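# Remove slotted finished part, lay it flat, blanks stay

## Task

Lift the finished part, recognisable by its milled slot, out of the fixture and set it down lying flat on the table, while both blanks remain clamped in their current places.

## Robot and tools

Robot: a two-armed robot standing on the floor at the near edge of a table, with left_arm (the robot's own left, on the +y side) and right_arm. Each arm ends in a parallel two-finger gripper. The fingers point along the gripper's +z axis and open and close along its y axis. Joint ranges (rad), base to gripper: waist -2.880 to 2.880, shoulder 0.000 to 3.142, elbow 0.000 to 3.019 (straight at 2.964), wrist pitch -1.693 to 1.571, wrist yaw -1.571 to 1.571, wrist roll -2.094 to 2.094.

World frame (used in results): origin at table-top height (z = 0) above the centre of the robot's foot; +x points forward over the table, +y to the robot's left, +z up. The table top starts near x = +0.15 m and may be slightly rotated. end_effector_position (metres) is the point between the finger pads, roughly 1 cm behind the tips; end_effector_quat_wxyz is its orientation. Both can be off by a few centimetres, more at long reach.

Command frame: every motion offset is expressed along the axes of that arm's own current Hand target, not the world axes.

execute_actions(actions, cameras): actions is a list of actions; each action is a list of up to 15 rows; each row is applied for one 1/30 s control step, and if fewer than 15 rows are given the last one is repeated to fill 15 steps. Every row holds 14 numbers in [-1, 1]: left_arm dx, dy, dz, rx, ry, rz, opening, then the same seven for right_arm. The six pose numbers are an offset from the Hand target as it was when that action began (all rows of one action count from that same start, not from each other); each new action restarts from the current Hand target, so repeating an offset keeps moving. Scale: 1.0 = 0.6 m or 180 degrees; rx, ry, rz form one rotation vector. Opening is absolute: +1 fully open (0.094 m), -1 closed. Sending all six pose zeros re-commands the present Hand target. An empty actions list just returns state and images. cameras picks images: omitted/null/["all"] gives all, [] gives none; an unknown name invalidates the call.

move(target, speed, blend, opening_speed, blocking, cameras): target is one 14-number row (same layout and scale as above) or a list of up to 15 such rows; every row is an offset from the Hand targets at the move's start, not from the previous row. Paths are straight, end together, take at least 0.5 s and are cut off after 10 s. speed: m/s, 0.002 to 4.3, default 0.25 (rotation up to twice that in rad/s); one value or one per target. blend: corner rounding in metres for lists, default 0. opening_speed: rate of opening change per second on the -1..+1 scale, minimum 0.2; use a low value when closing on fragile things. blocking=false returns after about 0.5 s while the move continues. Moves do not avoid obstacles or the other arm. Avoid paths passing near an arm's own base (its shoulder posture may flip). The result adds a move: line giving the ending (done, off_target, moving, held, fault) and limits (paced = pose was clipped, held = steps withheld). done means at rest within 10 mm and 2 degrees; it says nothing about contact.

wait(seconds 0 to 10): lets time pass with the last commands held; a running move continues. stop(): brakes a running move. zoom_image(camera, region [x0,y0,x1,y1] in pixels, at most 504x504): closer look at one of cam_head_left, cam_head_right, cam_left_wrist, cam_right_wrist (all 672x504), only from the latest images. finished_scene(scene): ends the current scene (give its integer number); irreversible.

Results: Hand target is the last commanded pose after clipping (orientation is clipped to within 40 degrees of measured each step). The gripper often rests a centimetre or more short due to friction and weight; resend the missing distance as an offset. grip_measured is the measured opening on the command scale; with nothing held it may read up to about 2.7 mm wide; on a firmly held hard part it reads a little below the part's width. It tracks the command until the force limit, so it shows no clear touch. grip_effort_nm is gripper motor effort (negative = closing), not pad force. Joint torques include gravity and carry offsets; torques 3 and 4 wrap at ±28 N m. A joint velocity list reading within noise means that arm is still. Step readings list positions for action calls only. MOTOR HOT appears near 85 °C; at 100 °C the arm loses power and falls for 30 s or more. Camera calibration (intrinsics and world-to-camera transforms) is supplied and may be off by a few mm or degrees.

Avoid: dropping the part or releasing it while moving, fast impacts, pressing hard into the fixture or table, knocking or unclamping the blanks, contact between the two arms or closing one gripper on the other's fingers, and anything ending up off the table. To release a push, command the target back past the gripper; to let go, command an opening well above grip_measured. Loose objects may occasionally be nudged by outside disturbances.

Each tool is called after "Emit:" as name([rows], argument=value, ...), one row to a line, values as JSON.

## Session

Emit:
execute_actions(actions=[])

Emit:
zoom_image(camera="cam_head_left", region=[280, 160, 530, 350])

Scene clock: 0.00 s.
left_arm: end_effector_position=(+0.7756, +0.5869, +0.1200) grip_measured=+1.000 grip_effort_nm=n/a end_effector_quat_wxyz=(+0.169, -0.423, +0.837, +0.304) | right_arm: end_effector_position=(+0.2226, -0.5231, +0.2734) grip_measured=+1.000 grip_effort_nm=n/a end_effector_quat_wxyz=(-0.176, +0.814, +0.198, -0.518)
Joint positions: left_arm=[-1.584 2.031 1.646 0.007 -0.674 -0.544 0.094] | right_arm=[1.163 1.994 0.941 -0.654 0.27 2.076 0.094]
Joint velocities: within noise
Joint torques (N m): no reading
Heat: left arm: hottest shoulder 27 °C; right arm: hottest shoulder 27 °C.
Hand target: left_arm +0.7804, +0.5884, +0.1213; +0.174, -0.424, +0.835, +0.303 | right_arm +0.2183, -0.5187, +0.2778; -0.181, +0.810, +0.197, -0.521
Tool commands: left_gripper/opening=+1.0 right_gripper/opening=+1.0
camera_calibration:
cam_left_wrist: T_world_to_cam=[[0.823033, -0.447211, -0.350171, -0.335608], [-0.52471, -0.834685, -0.167271, 0.955658], [-0.217477, 0.321408, -0.921629, 0.176742], [0, 0, 0, 1]] pos_world=[0.816098, 0.590779, 0.205225]
cam_right_wrist: T_world_to_cam=[[-0.140008, 0.861927, 0.48732, 0.351352], [0.739835, 0.418163, -0.527052, 0.236223], [-0.658059, 0.286745, -0.696229, 0.576399], [0, 0, 0, 1]] pos_world=[0.253731, -0.566899, 0.354587]

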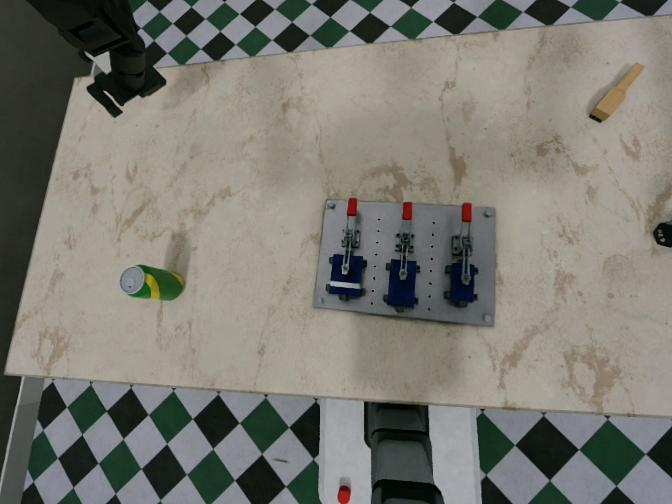

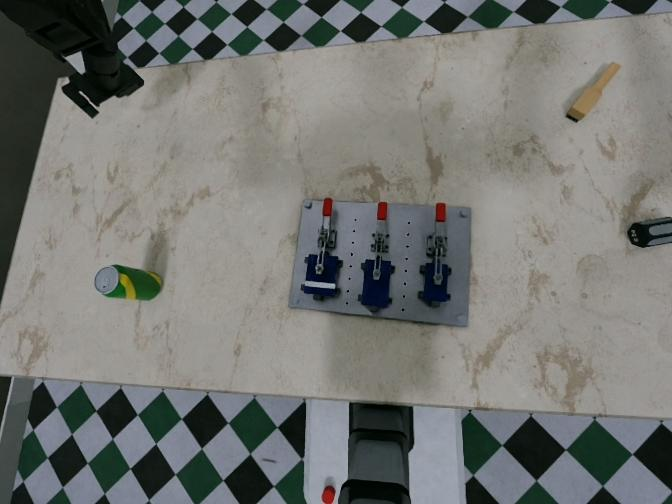

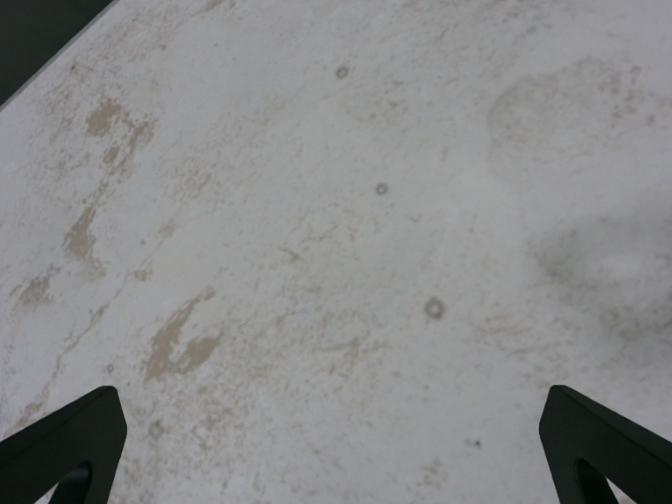

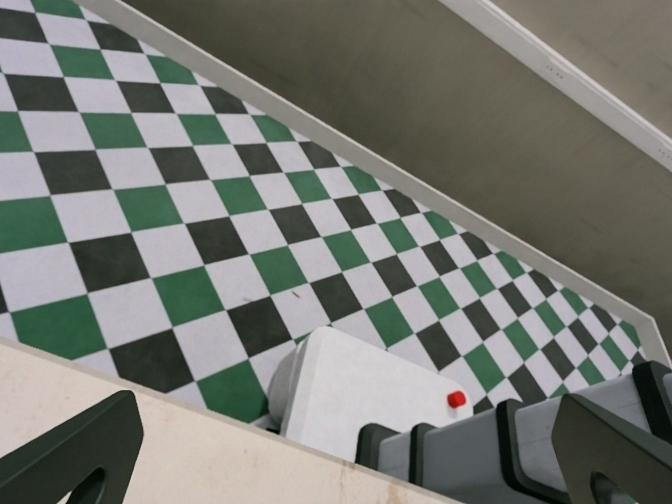

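Scaled by 2.016.

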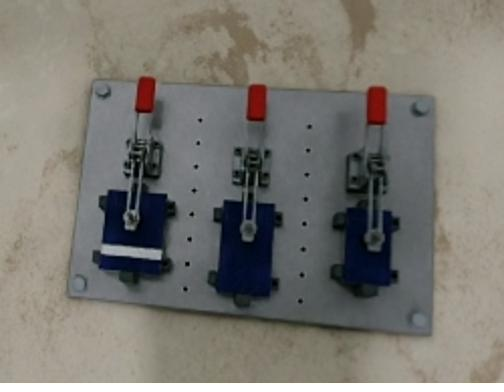

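Emit:
move(target=[0,0,0,0,0,0,1, 0.7763,-0.7723,-0.3017,-0.4629,-0.1445,-0.7063,1], speed=0.5, cameras=["cam_head_left","cam_right_wrist"])

Scene clock: 123.80 s.
left_arm: end_effector_position=(+0.7756, +0.5869, +0.1200) grip_measured=+1.000 grip_effort_nm=-0.007 end_effector_quat_wxyz=(+0.169, -0.423, +0.837, +0.304) | right_arm: end_effector_position=(+0.5107, +0.0954, +0.2214) grip_measured=+1.000 grip_effort_nm=0.051 end_effector_quat_wxyz=(-0.002, -0.043, -0.999, +0.003)
Joint positions: left_arm=[-1.584 2.031 1.646 0.007 -0.674 -0.544 0.094] | right_arm=[2.573 2.207 1.258 -0.008 0.739 0.544 0.094]
Joint velocities: within noise
Joint torques (N m): left_arm=[0.56 -23.88 3.67 1.05 -0.5 -0.02] | right_arm=[9.23 -10.87 0.06 0.84 -0.02 -0.21]
Heat: left arm: hottest shoulder 31 °C; right arm: hottest shoulder 28 °C.
Hand target: left_arm +0.7804, +0.5884, +0.1213; +0.174, -0.424, +0.835, +0.303 | right_arm +0.5005, +0.0989, +0.2197; +0.000, +0.032, +0.999, +0.000
Off the commanded pose: left_arm 0.005 m, 1 deg | right_arm 0.011 m, 1 deg.
move: off_target (right_arm)
camera_calibration:
cam_right_wrist: T_world_to_cam=[[-0.0890781, -0.996018, 0.00352145, 0.142249], [-0.902036, 0.0821711, 0.423768, 0.397014], [-0.422371, 0.034572, -0.905764, 0.502468], [0, 0, 0, 1]] pos_world=[0.58302, 0.0916884, 0.286375]
Images, in order (width x height): cam_head_left 672x504, cam_right_wrist 672x504.

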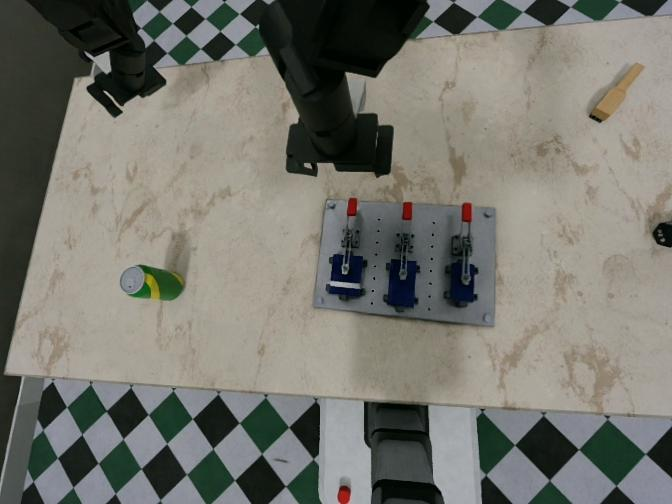

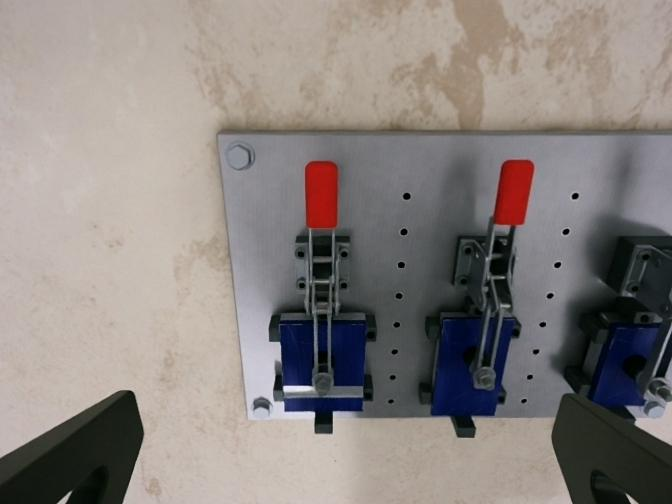

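Emit:
move(target=[0,0,0,0,0,0,1, -0.0125,0,0.2245,0,0,0.007,0.1], speed=0.15, cameras=["cam_right_wrist"])

Scene clock: 199.77 s.
left_arm: end_effector_position=(+0.7756, +0.5869, +0.1200) grip_measured=+1.000 grip_effort_nm=-0.002 end_effector_quat_wxyz=(+0.169, -0.423, +0.837, +0.304) | right_arm: end_effector_position=(+0.5112, +0.1045, +0.0936) grip_measured=+0.103 grip_effort_nm=-0.105 end_effector_quat_wxyz=(-0.002, -0.045, -0.999, -0.003)
Joint positions: left_arm=[-1.584 2.031 1.646 0.007 -0.674 -0.544 0.094] | right_arm=[2.445 2.474 1.525 0.083 0.649 0.413 0.052]
Joint velocities: within noise
Joint torques (N m): left_arm=[0.62 -23.94 3.66 1.03 -0.5 -0.03] | right_arm=[8 -11.34 0.34 0.7 -0.03 -0.2]
Heat: left arm: hottest shoulder 31 °C; right arm: hottest shoulder 28 °C.
Hand target: left_arm +0.7804, +0.5884, +0.1213; +0.174, -0.424, +0.835, +0.303 | right_arm +0.5080, +0.0984, +0.0850; +0.000, +0.044, +0.999, +0.000
Off the commanded pose: left_arm 0.005 m, 1 deg | right_arm 0.011 m, 1 deg.
move: off_target (right_arm)
camera_calibration:
cam_right_wrist: T_world_to_cam=[[-0.0940756, -0.995527, -0.00873915, 0.155486], [-0.901457, 0.0814542, 0.425136, 0.450528], [-0.422522, 0.0478729, -0.905087, 0.385221], [0, 0, 0, 1]] pos_world=[0.583524, 0.0996515, 0.158481]
Images, in order (width x height): cam_right_wrist 672x504.

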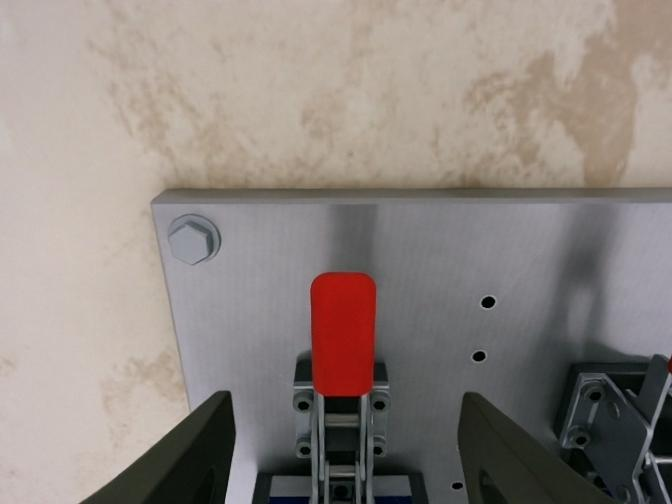

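Emit:
move([
  [0,0,0,0,0,0,1, 0.0033,0.0017,0.0767,0,0,0,0.1],
  [0,0,0,0,0,0,1, 0.0033,0.0017,0.0767,0,0,0,-0.75],
], speed=0.12, opening_speed=0.4, cameras=["cam_right_wrist"])

Scene clock: 220.50 s.
left_arm: end_effector_position=(+0.7756, +0.5869, +0.1200) grip_measured=+1.000 grip_effort_nm=-0.002 end_effector_quat_wxyz=(+0.169, -0.423, +0.837, +0.304) | right_arm: end_effector_position=(+0.5091, +0.1056, +0.0464) grip_measured=-0.640 grip_effort_nm=-0.960 end_effector_quat_wxyz=(-0.002, -0.044, -0.999, -0.003)
Joint positions: left_arm=[-1.584 2.031 1.646 0.007 -0.674 -0.544 0.094] | right_arm=[2.403 2.577 1.648 0.086 0.623 0.373 0.017]
Joint velocities: within noise
Joint torques (N m): left_arm=[0.5 -23.94 3.66 1.03 -0.5 -0.03] | right_arm=[8.23 -11.22 0.24 0.61 -0.02 -0.18]
Heat: left arm: hottest shoulder 31 °C; right arm: hottest shoulder 28 °C.
Hand target: left_arm +0.7804, +0.5884, +0.1213; +0.174, -0.424, +0.835, +0.303 | right_arm +0.5060, +0.0995, +0.0389; +0.000, +0.043, +0.999, +0.000
Off the commanded pose: left_arm 0.005 m, 1 deg | right_arm 0.010 m, 0 deg.
move: done
camera_calibration:
cam_right_wrist: T_world_to_cam=[[-0.0925937, -0.995675, -0.00763957, 0.155105], [-0.901482, 0.0805713, 0.42525, 0.468695], [-0.422795, 0.0462624, -0.905044, 0.341871], [0, 0, 0, 1]] pos_world=[0.581424, 0.100855, 0.111281]
Images, in order (width x height): cam_right_wrist 672x504.

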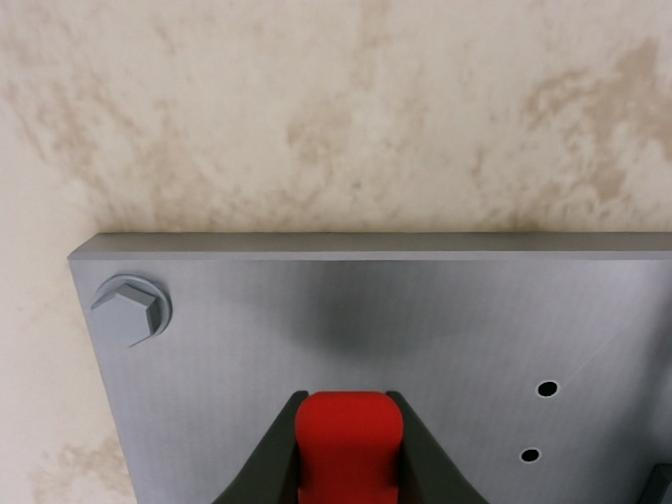

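Emit:
move([
  [0,0,0,0,0,0,1, 0.0093,0,-0.0617,0,0.044,0,-0.75],
  [0,0,0,0,0,0,1, 0.03,0,-0.0967,0,0.1,0,-0.75],
], speed=0.08, blend=0.01, cameras=["cam_right_wrist"])

Scene clock: 229.47 s.
left_arm: end_effector_position=(+0.7756, +0.5869, +0.1200) grip_measured=+1.000 grip_effort_nm=-0.007 end_effector_quat_wxyz=(+0.169, -0.423, +0.837, +0.304) | right_arm: end_effector_position=(+0.5046, +0.1065, +0.0494) grip_measured=-0.642 grip_effort_nm=-0.979 end_effector_quat_wxyz=(+0.110, -0.054, -0.992, -0.027)
Joint positions: left_arm=[-1.584 2.031 1.646 0.007 -0.674 -0.544 0.094] | right_arm=[2.38 2.553 1.732 -0.234 0.478 0.487 0.017]
Joint velocities: within noise
Joint torques (N m): left_arm=[0.5 -23.94 3.67 0.99 -0.5 -0.03] | right_arm=[11.69 -18.14 -6.06 -5.26 0.6 0.73]
Heat: left arm: hottest shoulder 32 °C; right arm: hottest shoulder 28 °C.
Hand target: left_arm +0.7804, +0.5884, +0.1213; +0.174, -0.424, +0.835, +0.303 | right_arm +0.4882, +0.1010, +0.0970; -0.157, +0.043, +0.987, +0.007
Off the commanded pose: left_arm 0.005 m, 1 deg | right_arm 0.051 m, 6 deg.
move: off_target (right_arm)
camera_calibration:
cam_right_wrist: T_world_to_cam=[[-0.116605, -0.992228, -0.0434268, 0.169128], [-0.783666, 0.0650576, 0.617766, 0.396028], [-0.61014, 0.106067, -0.785162, 0.42492], [0, 0, 0, 1]] pos_world=[0.589336, 0.0969792, 0.0963233]
Images, in order (width x height): cam_right_wrist 672x504.

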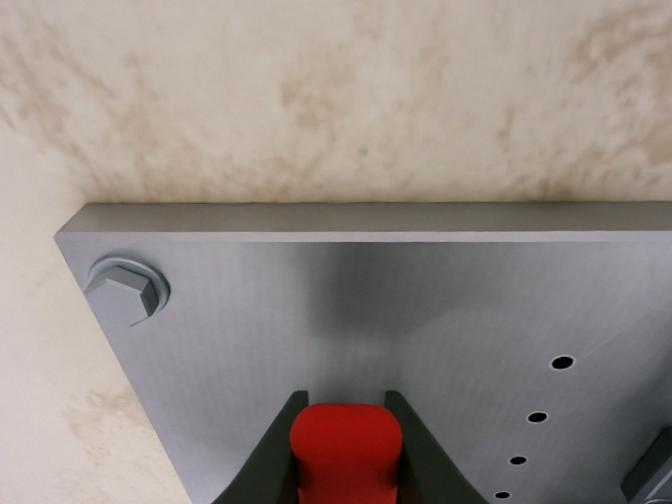

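Emit:
move(target=[0,0,0,0,0,0,1, 0.0103,0,-0.0317,0,0,0,-0.75], speed=0.08, cameras=["cam_right_wrist"])

Scene clock: 243.27 s.
left_arm: end_effector_position=(+0.7756, +0.5869, +0.1200) grip_measured=+1.000 grip_effort_nm=-0.007 end_effector_quat_wxyz=(+0.169, -0.423, +0.837, +0.304) | right_arm: end_effector_position=(+0.5052, +0.1066, +0.0496) grip_measured=-0.642 grip_effort_nm=-0.974 end_effector_quat_wxyz=(+0.110, -0.056, -0.992, -0.027)
Joint positions: left_arm=[-1.584 2.031 1.646 0.007 -0.674 -0.544 0.094] | right_arm=[2.38 2.552 1.733 -0.236 0.478 0.491 0.017]
Joint velocities: within noise
Joint torques (N m): left_arm=[0.56 -23.94 3.67 1.03 -0.5 -0.03] | right_arm=[12.75 -20.31 -9.02 -5.3 0.86 0.81]
Heat: left arm: hottest shoulder 32 °C; right arm: hottest shoulder 28 °C.
Hand target: left_arm +0.7804, +0.5884, +0.1213; +0.174, -0.424, +0.835, +0.303 | right_arm +0.4883, +0.1011, +0.1170; -0.157, +0.043, +0.987, +0.007
Off the commanded pose: left_arm 0.005 m, 1 deg | right_arm 0.070 m, 6 deg.
move: off_target (right_arm)
camera_calibration:
cam_right_wrist: T_world_to_cam=[[-0.120747, -0.991758, -0.0428608, 0.171349], [-0.783105, 0.0686315, 0.618091, 0.395682], [-0.610055, 0.108197, -0.784937, 0.425188], [0, 0, 0, 1]] pos_world=[0.589938, 0.0967758, 0.0965226]
Images, in order (width x height): cam_right_wrist 672x504.

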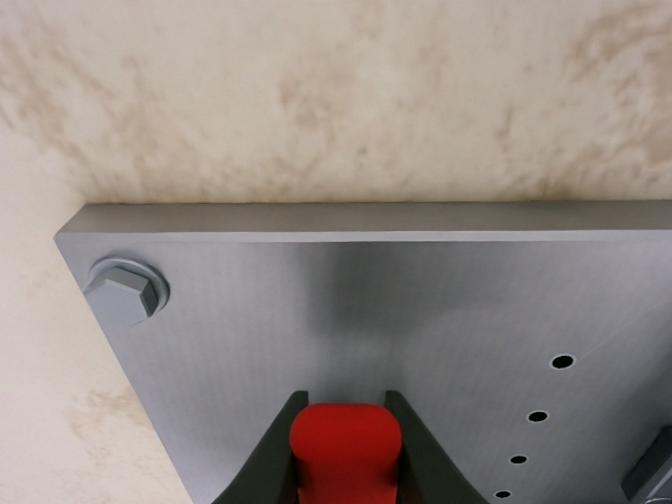

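Emit:
move([
  [0,0,0,0,0,0,1, -0.0677,0,0.1129,0,-0.1,0,-0.75],
  [0,0,0,0,0,0,1, -0.0677,0,0.1129,0,-0.1,0,0.0],
  [0,0,0,0,0,0,1, -0.0867,0,0.1067,0,-0.1,0,0.0],
  [0,0,0,0,0,0,1, -0.0867,0,0.1067,0,-0.1,0,-0.75],
], speed=0.1, opening_speed=0.6, cameras=["cam_right_wrist"])

Scene clock: 266.63 s.
left_arm: end_effector_position=(+0.7756, +0.5869, +0.1200) grip_measured=+1.000 grip_effort_nm=-0.002 end_effector_quat_wxyz=(+0.169, -0.423, +0.837, +0.304) | right_arm: end_effector_position=(+0.5173, +0.1058, +0.0452) grip_measured=-0.647 grip_effort_nm=-0.945 end_effector_quat_wxyz=(-0.004, -0.046, -0.999, -0.005)
Joint positions: left_arm=[-1.584 2.031 1.646 0.007 -0.674 -0.544 0.094] | right_arm=[2.399 2.575 1.661 0.077 0.617 0.369 0.017]
Joint velocities: within noise
Joint torques (N m): left_arm=[0.56 -24 3.66 1.03 -0.5 -0.03] | right_arm=[8.23 -11.99 0.4 0.06 0.06 -0.19]
Heat: left arm: hottest shoulder 32 °C; right arm: hottest shoulder 29 °C.
Hand target: left_arm +0.7804, +0.5884, +0.1213; +0.174, -0.424, +0.835, +0.303 | right_arm +0.5176, +0.0985, +0.0399; +0.000, +0.043, +0.999, +0.000
Off the commanded pose: left_arm 0.005 m, 1 deg | right_arm 0.009 m, 1 deg.
move: done
camera_calibration:
cam_right_wrist: T_world_to_cam=[[-0.0957874, -0.995334, -0.0116439, 0.157918], [-0.902671, 0.0819277, 0.42246, 0.47717], [-0.419534, 0.0509769, -0.906307, 0.342192], [0, 0, 0, 1]] pos_world=[0.589416, 0.100643, 0.110385]
Images, in order (width x height): cam_right_wrist 672x504.

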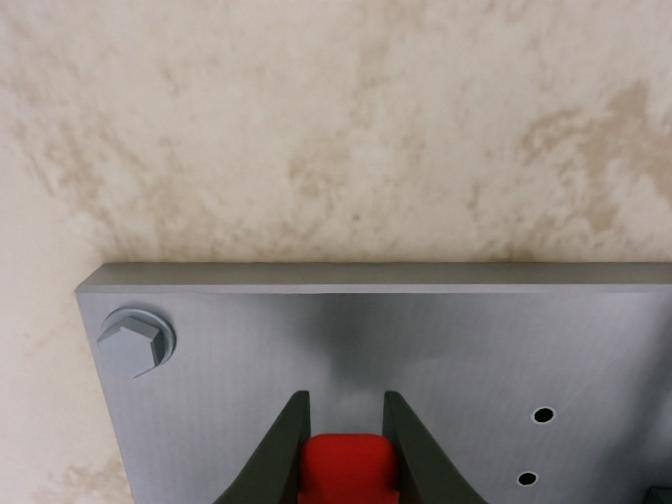

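Emit:
move([
  [0,0,0,0,0,0,1, 0.003,0,-0.075,0,0.03,0,-0.75],
  [0,0,0,0,0,0,1, 0.03,0,-0.105,0,0.1,0,-0.75],
], speed=0.08, blend=0.01, cameras=["cam_right_wrist"])

Scene clock: 283.73 s.
left_arm: end_effector_position=(+0.7756, +0.5869, +0.1200) grip_measured=+1.000 grip_effort_nm=-0.007 end_effector_quat_wxyz=(+0.169, -0.423, +0.837, +0.304) | right_arm: end_effector_position=(+0.4896, +0.1069, +0.0733) grip_measured=-0.662 grip_effort_nm=-0.974 end_effector_quat_wxyz=(+0.139, -0.056, -0.989, -0.018)
Joint positions: left_arm=[-1.584 2.031 1.646 0.007 -0.674 -0.544 0.094] | right_arm=[2.404 2.516 1.689 -0.307 0.479 0.551 0.016]
Joint velocities: within noise
Joint torques (N m): left_arm=[0.5 -23.88 3.66 1.02 -0.5 -0.02] | right_arm=[10.23 -17.26 -2.44 -3.69 0.41 0.1]
Heat: left arm: hottest shoulder 32 °C; right arm: hottest shoulder 29 °C.
Hand target: left_arm +0.7804, +0.5884, +0.1213; +0.174, -0.424, +0.835, +0.303 | right_arm +0.4998, +0.1001, +0.1031; -0.157, +0.043, +0.987, +0.007
Off the commanded pose: left_arm 0.005 m, 1 deg | right_arm 0.032 m, 3 deg.
move: off_target (right_arm)
camera_calibration:
cam_right_wrist: T_world_to_cam=[[-0.119595, -0.992615, -0.0203076, 0.168641], [-0.745279, 0.0762432, 0.662379, 0.346211], [-0.655939, 0.0943519, -0.748894, 0.455528], [0, 0, 0, 1]] pos_world=[0.576991, 0.0980196, 0.115244]
Images, in order (width x height): cam_right_wrist 672x504.

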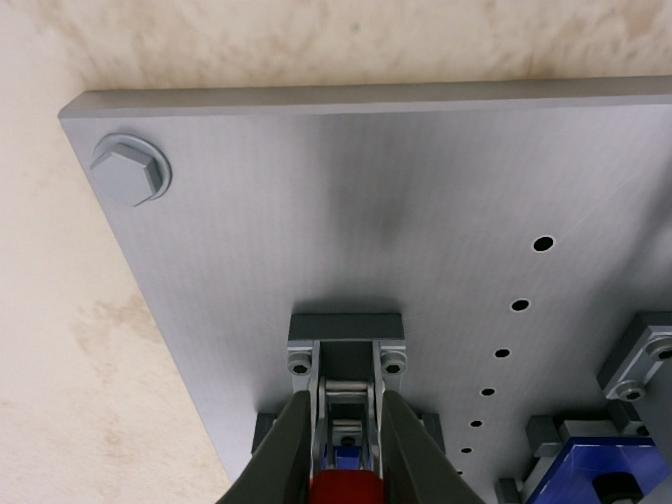

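Emit:
move([
  [0,0,0,0,0,0,1, 0.0231,0,0.046,0,0,0,-0.75],
  [0,0,0,0,0,0,1, 0.0231,0,0.046,0,0,0,0.1],
  [0,0,0,0,0,0,1, 0.0231,0,-0.087,0,0,0,0.1],
  [0,0,0,0,0,0,1, -0.0313,0.0083,-0.1099,0,0.0667,0,-0.9],
], speed=[0.1,0.1,0.15,0.25], opening_speed=1.2, cameras=["cam_right_wrist"])

Scene clock: 315.07 s.
left_arm: end_effector_position=(+0.7756, +0.5869, +0.1200) grip_measured=+1.000 grip_effort_nm=-0.007 end_effector_quat_wxyz=(+0.169, -0.423, +0.837, +0.304) | right_arm: end_effector_position=(+0.5404, +0.1108, +0.1699) grip_measured=-0.896 grip_effort_nm=-0.105 end_effector_quat_wxyz=(+0.251, -0.034, -0.967, -0.019)
Joint positions: left_arm=[-1.584 2.031 1.646 0.007 -0.674 -0.544 0.094] | right_arm=[2.449 2.36 1.77 -0.78 0.376 0.651 0.005]
Joint velocities: within noise
Joint torques (N m): left_arm=[0.56 -23.94 3.69 1.03 -0.5 -0.03] | right_arm=[8.35 -13.22 2.99 -0.91 -0.21 0.02]
Heat: left arm: hottest shoulder 32 °C; right arm: hottest shoulder 30 °C.
Hand target: left_arm +0.7804, +0.5884, +0.1213; +0.174, -0.424, +0.835, +0.303 | right_arm +0.5382, +0.1017, +0.1599; -0.259, +0.042, +0.965, +0.011
Off the commanded pose: left_arm 0.005 m, 1 deg | right_arm 0.014 m, 2 deg.
move: off_target (right_arm); target 2's new opening was sent with right_arm's hand 0.015 m and 3 deg from that target; target 4's new opening was sent with right_arm's hand 0.014 m and 2 deg from that target
camera_calibration:
cam_right_wrist: T_world_to_cam=[[-0.0793565, -0.996648, -0.0198964, 0.1592], [-0.579933, 0.0299238, 0.814115, 0.209788], [-0.81079, 0.0761439, -0.580363, 0.617933], [0, 0, 0, 1]] pos_world=[0.635311, 0.105337, 0.191001]
Images, in order (width x height): cam_right_wrist 672x504.

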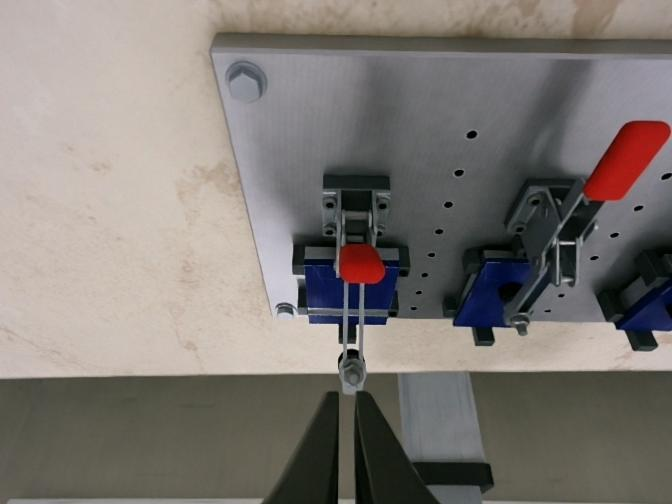

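Emit:
move(target=[0,0,0,0,0,0,1, -0.0607,-0.0067,0.165,0,0,0,-0.9], speed=0.15, cameras=["cam_right_wrist"])

Scene clock: 334.53 s.
left_arm: end_effector_position=(+0.7756, +0.5869, +0.1200) grip_measured=+1.000 grip_effort_nm=-0.002 end_effector_quat_wxyz=(+0.169, -0.423, +0.837, +0.304) | right_arm: end_effector_position=(+0.5220, +0.1054, +0.0630) grip_measured=-0.897 grip_effort_nm=-0.105 end_effector_quat_wxyz=(+0.255, -0.043, -0.966, -0.013)
Joint positions: left_arm=[-1.584 2.031 1.646 0.007 -0.674 -0.544 0.094] | right_arm=[2.359 2.594 2.007 -0.76 0.359 0.583 0.005]
Joint velocities: within noise
Joint torques (N m): left_arm=[0.5 -23.94 3.69 1.03 -0.5 -0.03] | right_arm=[8.88 -12.92 2.58 -0.68 -0.2 -0.21]
Heat: left arm: hottest shoulder 32 °C; right arm: hottest shoulder 29 °C.
Hand target: left_arm +0.7804, +0.5884, +0.1213; +0.174, -0.424, +0.835, +0.303 | right_arm +0.5202, +0.0992, +0.0559; -0.259, +0.042, +0.965, +0.011
Off the commanded pose: left_arm 0.005 m, 1 deg | right_arm 0.010 m, 1 deg.
move: done
camera_calibration:
cam_right_wrist: T_world_to_cam=[[-0.0946495, -0.995507, -0.00259779, 0.15701], [-0.572428, 0.0522892, 0.818286, 0.279755], [-0.814474, 0.0789374, -0.574806, 0.542602], [0, 0, 0, 1]] pos_world=[0.616936, 0.0988452, 0.0833788]
Images, in order (width x height): cam_right_wrist 672x504.

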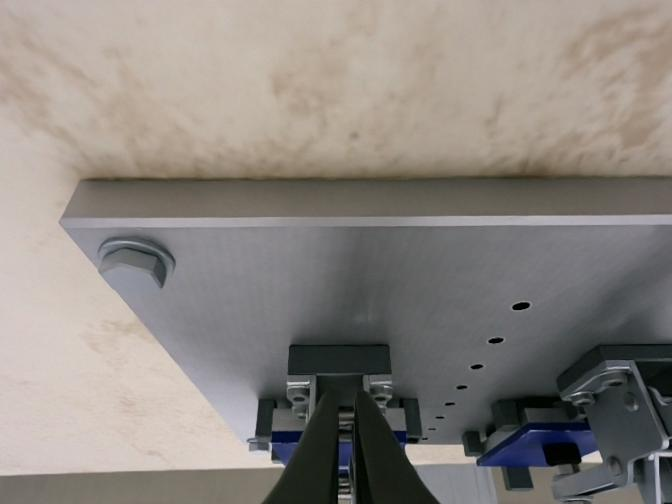

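Emit:
move([
  [0,0,0,0,0,0,1, 0.0593,0.008,-0.012,0,0,0,-0.9],
  [0,0,0,0,0,0,1, 0.1008,0.0147,-0.0072,0,0,0,-0.9],
  [0,0,0,0,0,0,1, 0.1008,0.0147,-0.1405,0,0,0,-0.9],
  [0,0,0,0,0,0,1, 0.136,0.01,-0.2948,0,-0.1667,0,-0.9],
], speed=[0.08,0.08,0.12,0.25], blend=[0.01,0,0.02,0], cameras=["cam_right_wrist","cam_head_left"])

Scene clock: 365.37 s.
left_arm: end_effector_position=(+0.7756, +0.5869, +0.1200) grip_measured=+1.000 grip_effort_nm=-0.007 end_effector_quat_wxyz=(+0.169, -0.423, +0.837, +0.304) | right_arm: end_effector_position=(+0.5325, +0.0984, +0.2410) grip_measured=-0.897 grip_effort_nm=-0.105 end_effector_quat_wxyz=(+0.009, -0.046, -0.999, +0.007)
Joint positions: left_arm=[-1.584 2.031 1.646 0.007 -0.674 -0.544 0.094] | right_arm=[2.586 2.16 1.292 -0.132 0.743 0.587 0.005]
Joint velocities: within noise
Joint torques (N m): left_arm=[0.56 -23.94 3.66 1.03 -0.51 -0.02] | right_arm=[9.82 -13.45 0.72 0.85 0.23 -0.21]
Heat: left arm: hottest shoulder 32 °C; right arm: hottest shoulder 29 °C.
Hand target: left_arm +0.7804, +0.5884, +0.1213; +0.174, -0.424, +0.835, +0.303 | right_arm +0.5382, +0.1037, +0.2499; +0.000, +0.043, +0.999, +0.000
Off the commanded pose: left_arm 0.005 m, 1 deg | right_arm 0.012 m, 1 deg.
move: off_target (right_arm)
camera_calibration:
cam_right_wrist: T_world_to_cam=[[-0.0953613, -0.995352, 0.0134461, 0.14799], [-0.891364, 0.0913963, 0.443978, 0.39664], [-0.443143, 0.030353, -0.895937, 0.538483], [0, 0, 0, 1]] pos_world=[0.606288, 0.0947064, 0.304357]
Images, in order (width x height): cam_head_left 672x504, cam_right_wrist 672x504.

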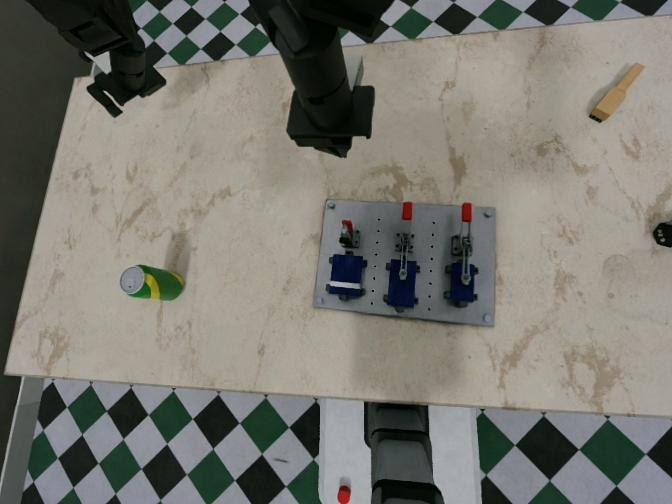

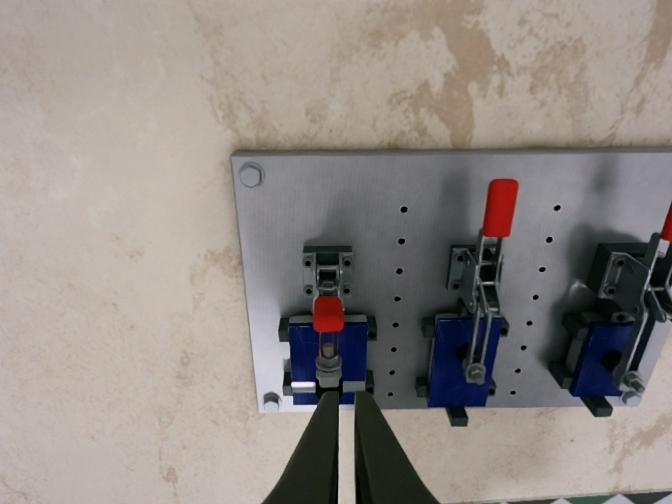

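Emit:
move(target=[0,0,0,0,0,0,1, 0.2795,0.0145,0.145,0,-0.1556,0,1], speed=0.25, cameras=["cam_right_wrist"])

Scene clock: 403.70 s.
left_arm: end_effector_position=(+0.7756, +0.5869, +0.1200) grip_measured=+1.000 grip_effort_nm=-0.002 end_effector_quat_wxyz=(+0.169, -0.423, +0.837, +0.304) | right_arm: end_effector_position=(+0.3755, +0.1199, +0.1584) grip_measured=+0.997 grip_effort_nm=0.212 end_effector_quat_wxyz=(-0.237, -0.047, -0.970, +0.018)
Joint positions: left_arm=[-1.584 2.031 1.646 0.007 -0.674 -0.544 0.094] | right_arm=[2.648 2.762 1.29 1.15 0.971 0.098 0.094]
Joint velocities: within noise
Joint torques (N m): left_arm=[0.5 -24 3.67 1.03 -0.5 -0.02] | right_arm=[10.11 -8.12 -1.8 1.72 -0.01 -0.2]
Heat: left arm: hottest shoulder 32 °C; right arm: hottest shoulder 29 °C.
Hand target: left_arm +0.7804, +0.5884, +0.1213; +0.174, -0.424, +0.835, +0.303 | right_arm +0.3721, +0.1270, +0.1630; +0.241, +0.042, +0.969, -0.011
Off the commanded pose: left_arm 0.005 m, 1 deg | right_arm 0.009 m, 1 deg.
move: done
camera_calibration:
cam_right_wrist: T_world_to_cam=[[-0.102315, -0.994698, 0.0103786, 0.158484], [-0.99409, 0.101861, -0.0375493, 0.404954], [0.0362931, -0.0141591, -0.999241, 0.235894], [0, 0, 0, 1]] pos_world=[0.410214, 0.119735, 0.249275]
Images, in order (width x height): cam_right_wrist 672x504.

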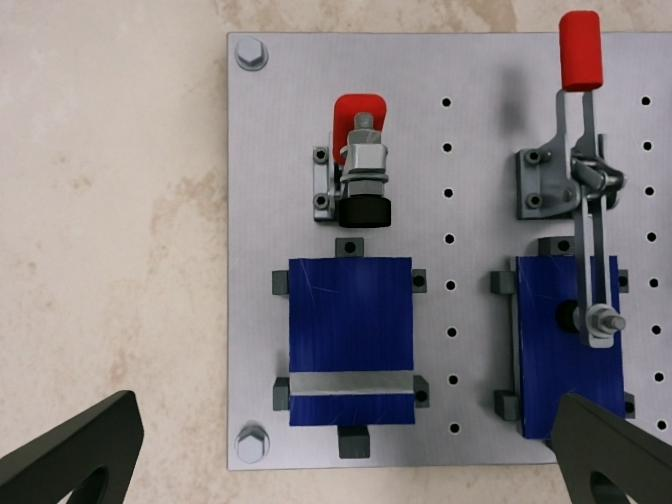

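Emit:
move(target=[0,0,0,0,0,0,1, 0.0746,-0.0267,0.1208,0,0,0,1], speed=0.15, cameras=["cam_right_wrist"])

Scene clock: 435.70 s.
left_arm: end_effector_position=(+0.7756, +0.5869, +0.1200) grip_measured=+1.000 grip_effort_nm=-0.007 end_effector_quat_wxyz=(+0.169, -0.423, +0.837, +0.304) | right_arm: end_effector_position=(+0.3676, +0.1157, +0.0821) grip_measured=+0.997 grip_effort_nm=0.208 end_effector_quat_wxyz=(-0.242, -0.046, -0.969, +0.008)
Joint positions: left_arm=[-1.584 2.031 1.646 0.007 -0.674 -0.544 0.094] | right_arm=[2.543 2.913 1.473 1.172 0.849 0.039 0.094]
Joint velocities: within noise
Joint torques (N m): left_arm=[0.44 -23.88 3.66 1.01 -0.5 -0.02] | right_arm=[8.23 -7.24 -2.21 1.54 -0.04 -0.21]
Heat: left arm: hottest shoulder 32 °C; right arm: hottest shoulder 28 °C.
Hand target: left_arm +0.7804, +0.5884, +0.1213; +0.174, -0.424, +0.835, +0.303 | right_arm +0.3652, +0.1114, +0.0780; +0.242, +0.042, +0.969, -0.011
Off the commanded pose: left_arm 0.005 m, 1 deg | right_arm 0.006 m, 1 deg.
move: done
camera_calibration:
cam_right_wrist: T_world_to_cam=[[-0.0947999, -0.995438, -0.0107678, 0.153382], [-0.994412, 0.0951958, -0.0456354, 0.396301], [0.0464523, 0.00638141, -0.9989, 0.153814], [0, 0, 0, 1]] pos_world=[0.401482, 0.113974, 0.173382]
Images, in order (width x height): cam_right_wrist 672x504.

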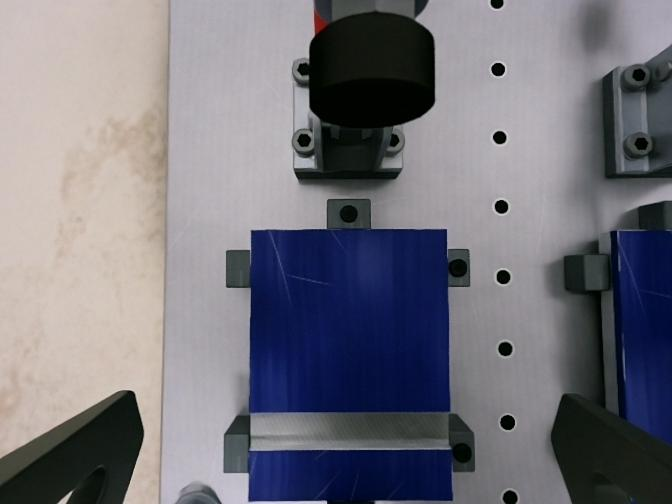

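Emit:
move([
  [0,0,0,0,0,0,1, 0.0367,-0.0072,0.0522,0,0,0,1],
  [0,0,0,0,0,0,1, 0.0367,-0.0072,0.0522,0,0,0,0.12],
], speed=0.1, opening_speed=0.6, cameras=["cam_right_wrist"])

Scene clock: 456.37 s.
left_arm: end_effector_position=(+0.7756, +0.5869, +0.1200) grip_measured=+1.000 grip_effort_nm=-0.002 end_effector_quat_wxyz=(+0.169, -0.423, +0.837, +0.304) | right_arm: end_effector_position=(+0.3651, +0.1143, +0.0472) grip_measured=+0.256 grip_effort_nm=-0.940 end_effector_quat_wxyz=(-0.248, -0.049, -0.968, +0.004)
Joint positions: left_arm=[-1.584 2.031 1.646 0.007 -0.674 -0.544 0.094] | right_arm=[2.499 2.987 1.578 1.171 0.801 0.02 0.059]
Joint velocities: within noise
Joint torques (N m): left_arm=[0.5 -23.94 3.67 1.05 -0.5 -0.02] | right_arm=[7.77 -6.48 -2.19 0.88 0 -0.2]
Heat: left arm: hottest shoulder 32 °C; right arm: hottest shoulder 28 °C.
Hand target: left_arm +0.7804, +0.5884, +0.1213; +0.174, -0.424, +0.835, +0.303 | right_arm +0.3601, +0.1074, +0.0400; +0.241, +0.042, +0.969, -0.011
Off the commanded pose: left_arm 0.005 m, 1 deg | right_arm 0.011 m, 1 deg.
move: off_target (right_arm); target 2's new opening was sent with right_arm's hand 0.011 m and 1 deg from that target
camera_calibration:
cam_right_wrist: T_world_to_cam=[[-0.100285, -0.994745, -0.0206158, 0.153829], [-0.993207, 0.101315, -0.0572289, 0.391779], [0.0590169, 0.0147366, -0.998148, 0.113395], [0, 0, 0, 1]] pos_world=[0.397852, 0.111656, 0.138777]
Images, in order (width x height): cam_right_wrist 672x504.

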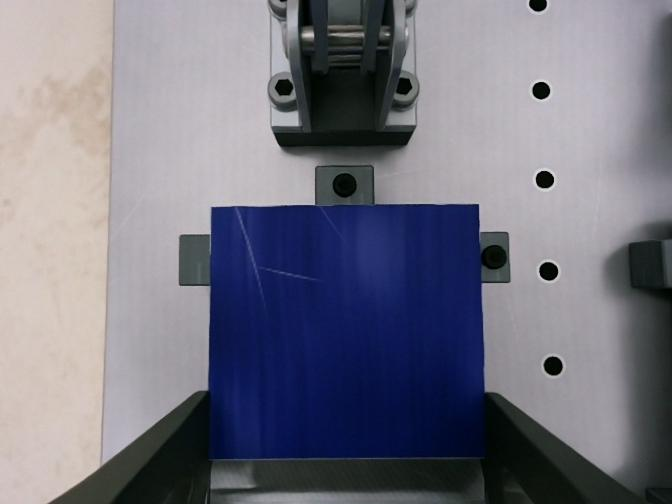

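Emit:
move([
  [0,0,0,0,0,0,1, -0.0238,0.01,-0.0345,0,0,0,0.12],
  [0,0,0,0,0,0,1, -0.059,0.0167,-0.1007,0,0,0,0.12],
  [0,0,0,0,0,0,1, -0.1103,0.0167,-0.215,0,0,0,0.12],
  [0,0,0,0,0,0,1, -0.3237,0.0167,-0.1015,0,0,0,0.12],
  [0,0,0,0,0,0,1, -0.4328,0.0167,0.1545,0,0,0,0.12],
], speed=[0.07,0.1,0.2,0.2,0.2], blend=[0.01,0.02,0.03,0.04,0], cameras=["cam_right_wrist","cam_head_left"])

Scene clock: 475.13 s.
left_arm: end_effector_position=(+0.7756, +0.5869, +0.1200) grip_measured=+1.000 grip_effort_nm=-0.002 end_effector_quat_wxyz=(+0.169, -0.423, +0.837, +0.304) | right_arm: end_effector_position=(+0.6302, +0.0925, +0.0806) grip_measured=+0.253 grip_effort_nm=-0.979 end_effector_quat_wxyz=(-0.241, -0.046, -0.969, +0.011)
Joint positions: left_arm=[-1.584 2.031 1.646 0.007 -0.674 -0.544 0.094] | right_arm=[2.396 2.558 1.612 0.711 0.713 -0.01 0.059]
Joint velocities: within noise
Joint torques (N m): left_arm=[0.44 -23.94 3.67 1.06 -0.5 -0.02] | right_arm=[9.11 -12.45 1.17 1.14 -0.04 -0.19]
Heat: left arm: hottest shoulder 32 °C; right arm: hottest shoulder 28 °C.
Hand target: left_arm +0.7804, +0.5884, +0.1213; +0.174, -0.424, +0.835, +0.303 | right_arm +0.6327, +0.0938, +0.0800; +0.241, +0.042, +0.969, -0.011
Off the commanded pose: left_arm 0.005 m, 1 deg | right_arm 0.003 m, 0 deg.
move: done
camera_calibration:
cam_right_wrist: T_world_to_cam=[[-0.0980266, -0.995173, -0.00470613, 0.156679], [-0.994218, 0.0981387, -0.0435766, 0.658986], [0.0438281, 0.000407256, -0.999039, 0.142463], [0, 0, 0, 1]] pos_world=[0.664291, 0.0911926, 0.17178]
Images, in order (width x height): cam_head_left 672x504, cam_right_wrist 672x504.

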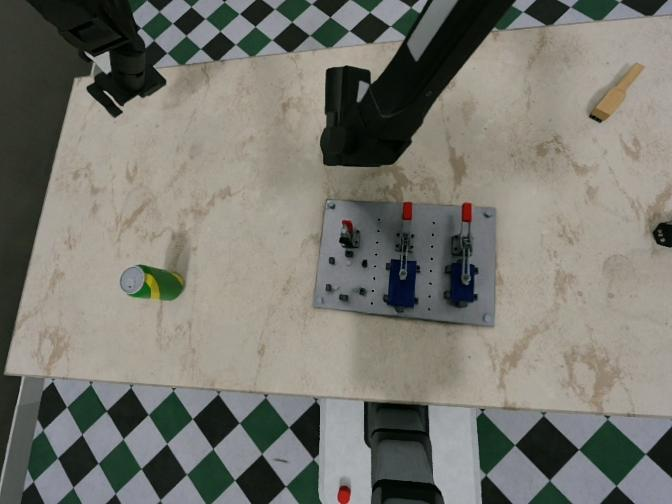

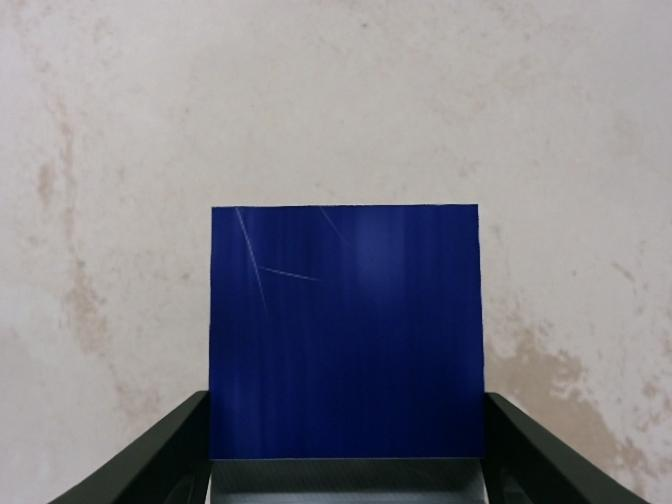

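Emit:
move([
  [0,0,0,0,0,0,1, 0.043,0,0.081,0,0,0,0.12],
  [0,0,0,0,0,0,1, 0.050,0,0.0942,0,0,0,0.12],
], speed=[0.1,0.03], blend=[0.002,0], cameras=["cam_right_wrist"])

Scene clock: 485.77 s.
left_arm: end_effector_position=(+0.7756, +0.5869, +0.1200) grip_measured=+1.000 grip_effort_nm=-0.002 end_effector_quat_wxyz=(+0.169, -0.423, +0.837, +0.304) | right_arm: end_effector_position=(+0.6392, +0.0976, +0.0247) grip_measured=+0.253 grip_effort_nm=-0.979 end_effector_quat_wxyz=(-0.247, -0.050, -0.968, +0.006)
Joint positions: left_arm=[-1.584 2.031 1.646 0.007 -0.674 -0.544 0.094] | right_arm=[2.351 2.691 1.813 0.669 0.662 -0.024 0.059]
Joint velocities: within noise
Joint torques (N m): left_arm=[0.5 -23.94 3.67 1.03 -0.5 -0.02] | right_arm=[8.47 -11.46 1.63 0.99 -0.07 -0.21]
Heat: left arm: hottest shoulder 33 °C; right arm: hottest shoulder 28 °C.
Hand target: left_arm +0.7804, +0.5884, +0.1213; +0.174, -0.424, +0.835, +0.303 | right_arm +0.6328, +0.0937, +0.0159; +0.241, +0.042, +0.969, -0.011
Off the commanded pose: left_arm 0.005 m, 1 deg | right_arm 0.012 m, 1 deg.
move: off_target (right_arm)
camera_calibration:
cam_right_wrist: T_world_to_cam=[[-0.103121, -0.994543, -0.015835, 0.165886], [-0.992965, 0.103862, -0.056865, 0.663952], [0.0581994, 0.00985965, -0.998256, 0.0761249], [0, 0, 0, 1]] pos_world=[0.671956, 0.0952709, 0.116375]
Images, in order (width x height): cam_right_wrist 672x504.

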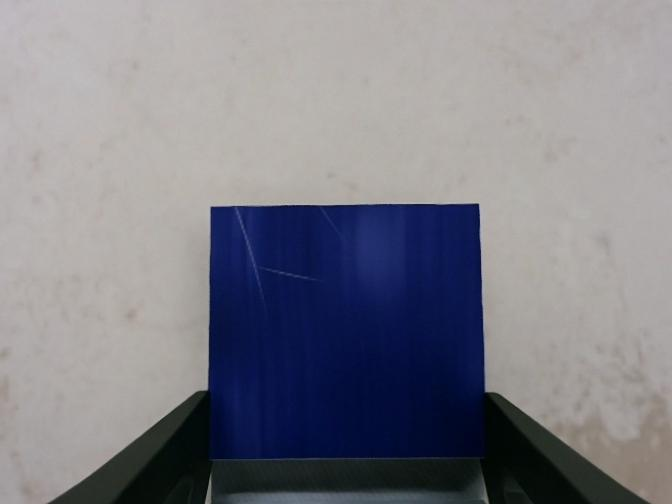

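Emit:
move(target=[0,0,0,0,0,0,1, 0.0055,0,0.0103,0,0,0,0.12], speed=0.03, cameras=[])

Scene clock: 491.03 s.
left_arm: end_effector_position=(+0.7756, +0.5869, +0.1200) grip_measured=+1.000 grip_effort_nm=-0.002 end_effector_quat_wxyz=(+0.169, -0.423, +0.837, +0.304) | right_arm: end_effector_position=(+0.6435, +0.1000, +0.0240) grip_measured=+0.253 grip_effort_nm=-0.974 end_effector_quat_wxyz=(-0.251, -0.053, -0.966, +0.004)
Joint positions: left_arm=[-1.584 2.031 1.646 0.007 -0.674 -0.544 0.094] | right_arm=[2.351 2.697 1.829 0.669 0.657 -0.024 0.059]
Joint velocities: within noise
Joint torques (N m): left_arm=[0.5 -23.88 3.67 1.03 -0.5 -0.03] | right_arm=[8.35 -10.81 2.29 0.79 -0.07 -0.23]
Heat: left arm: hottest shoulder 33 °C; right arm: hottest shoulder 28 °C.
Hand target: left_arm +0.7804, +0.5884, +0.1213; +0.174, -0.424, +0.835, +0.303 | right_arm +0.6325, +0.0937, +0.0088; +0.241, +0.042, +0.969, -0.011
Off the commanded pose: left_arm 0.005 m, 1 deg | right_arm 0.020 m, 2 deg.
move: off_target (right_arm)
No camera images: "cameras" was empty.

Emit:
move([
  [0,0,0,0,0,0,1, -0.018,0.0048,-0.0097,0,0,0,0.12],
  [0,0,0,0,0,0,1, -0.018,0.0048,-0.0097,0,0,0,0.8],
  [0,0,0,0,0,0,1, -0.0962,0.0048,-0.1569,0,0,0,0.8],
], speed=[0.05,0.1,0.15], opening_speed=0.7)

Scene clock: 502.27 s.
left_arm: end_effector_position=(+0.7756, +0.5869, +0.1200) grip_measured=+1.000 grip_effort_nm=-0.002 end_effector_quat_wxyz=(+0.169, -0.423, +0.837, +0.304) | right_arm: end_effector_position=(+0.6357, +0.0926, +0.1125) grip_measured=+0.797 grip_effort_nm=0.212 end_effector_quat_wxyz=(-0.234, -0.033, -0.971, +0.015)
Joint positions: left_arm=[-1.584 2.031 1.646 0.007 -0.674 -0.544 0.094] | right_arm=[2.423 2.481 1.536 0.688 0.741 -0.019 0.084]
Joint velocities: within noise
Joint torques (N m): left_arm=[0.5 -23.88 3.66 1.01 -0.5 -0.03] | right_arm=[9.64 -13.33 0.36 1.83 0.19 0.02]
Heat: left arm: hottest shoulder 33 °C; right arm: hottest shoulder 28 °C.
Hand target: left_arm +0.7804, +0.5884, +0.1213; +0.174, -0.424, +0.835, +0.303 | right_arm +0.6397, +0.0961, +0.1192; +0.241, +0.042, +0.969, -0.011
Off the commanded pose: left_arm 0.005 m, 1 deg | right_arm 0.008 m, 1 deg.
move: done
camera_calibration:
cam_left_wrist: T_world_to_cam=[[0.823033, -0.447211, -0.350171, -0.335608], [-0.52471, -0.834685, -0.167271, 0.955658], [-0.217477, 0.321408, -0.921629, 0.176742], [0, 0, 0, 1]] pos_world=[0.816098, 0.590779, 0.205225]
cam_right_wrist: T_world_to_cam=[[-0.0736892, -0.997235, 0.0096361, 0.140539], [-0.996815, 0.0733558, -0.0312967, 0.668387], [0.0305033, -0.0119116, -0.999464, 0.183716], [0, 0, 0, 1]] pos_world=[0.67101, 0.0933086, 0.203181]

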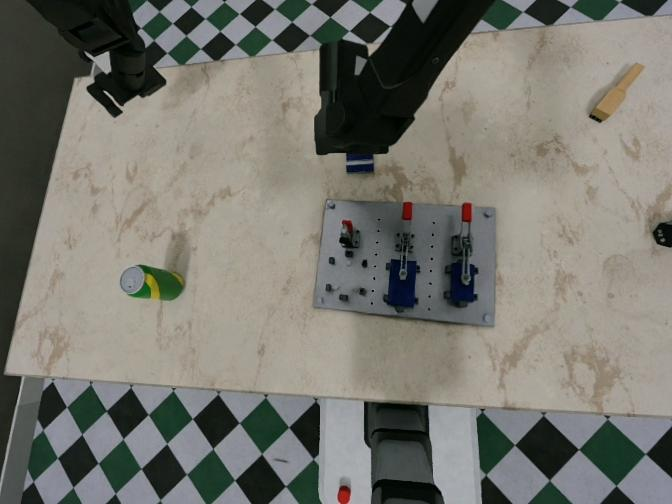

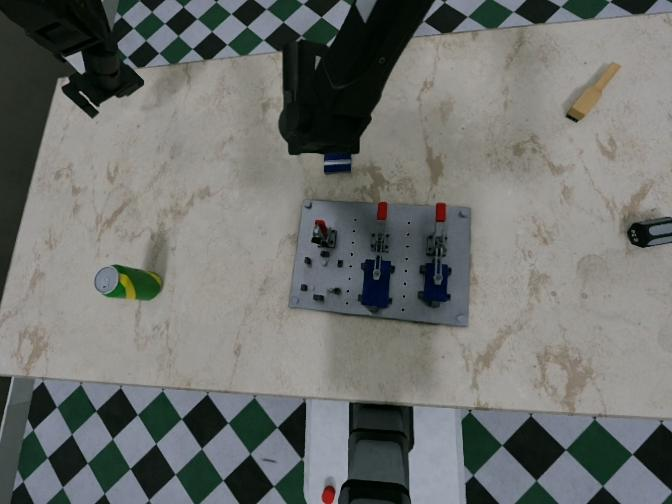

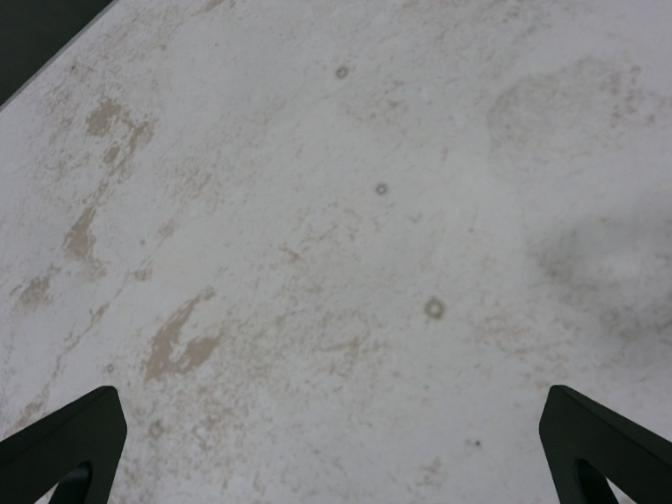

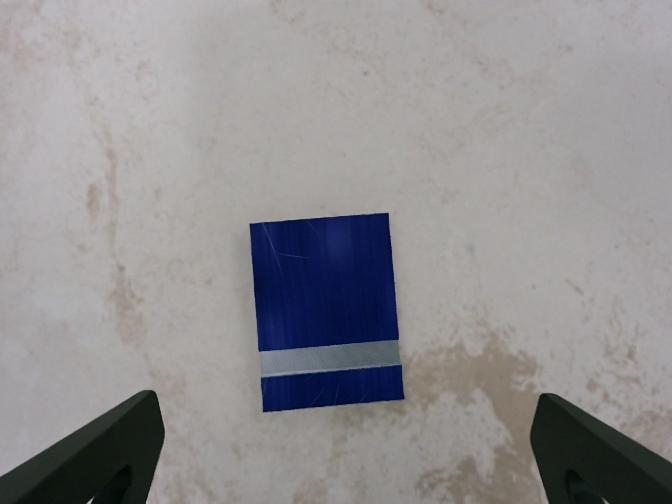

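Emit:
finished_scene(scene=2)

The scene is finished: the task was done.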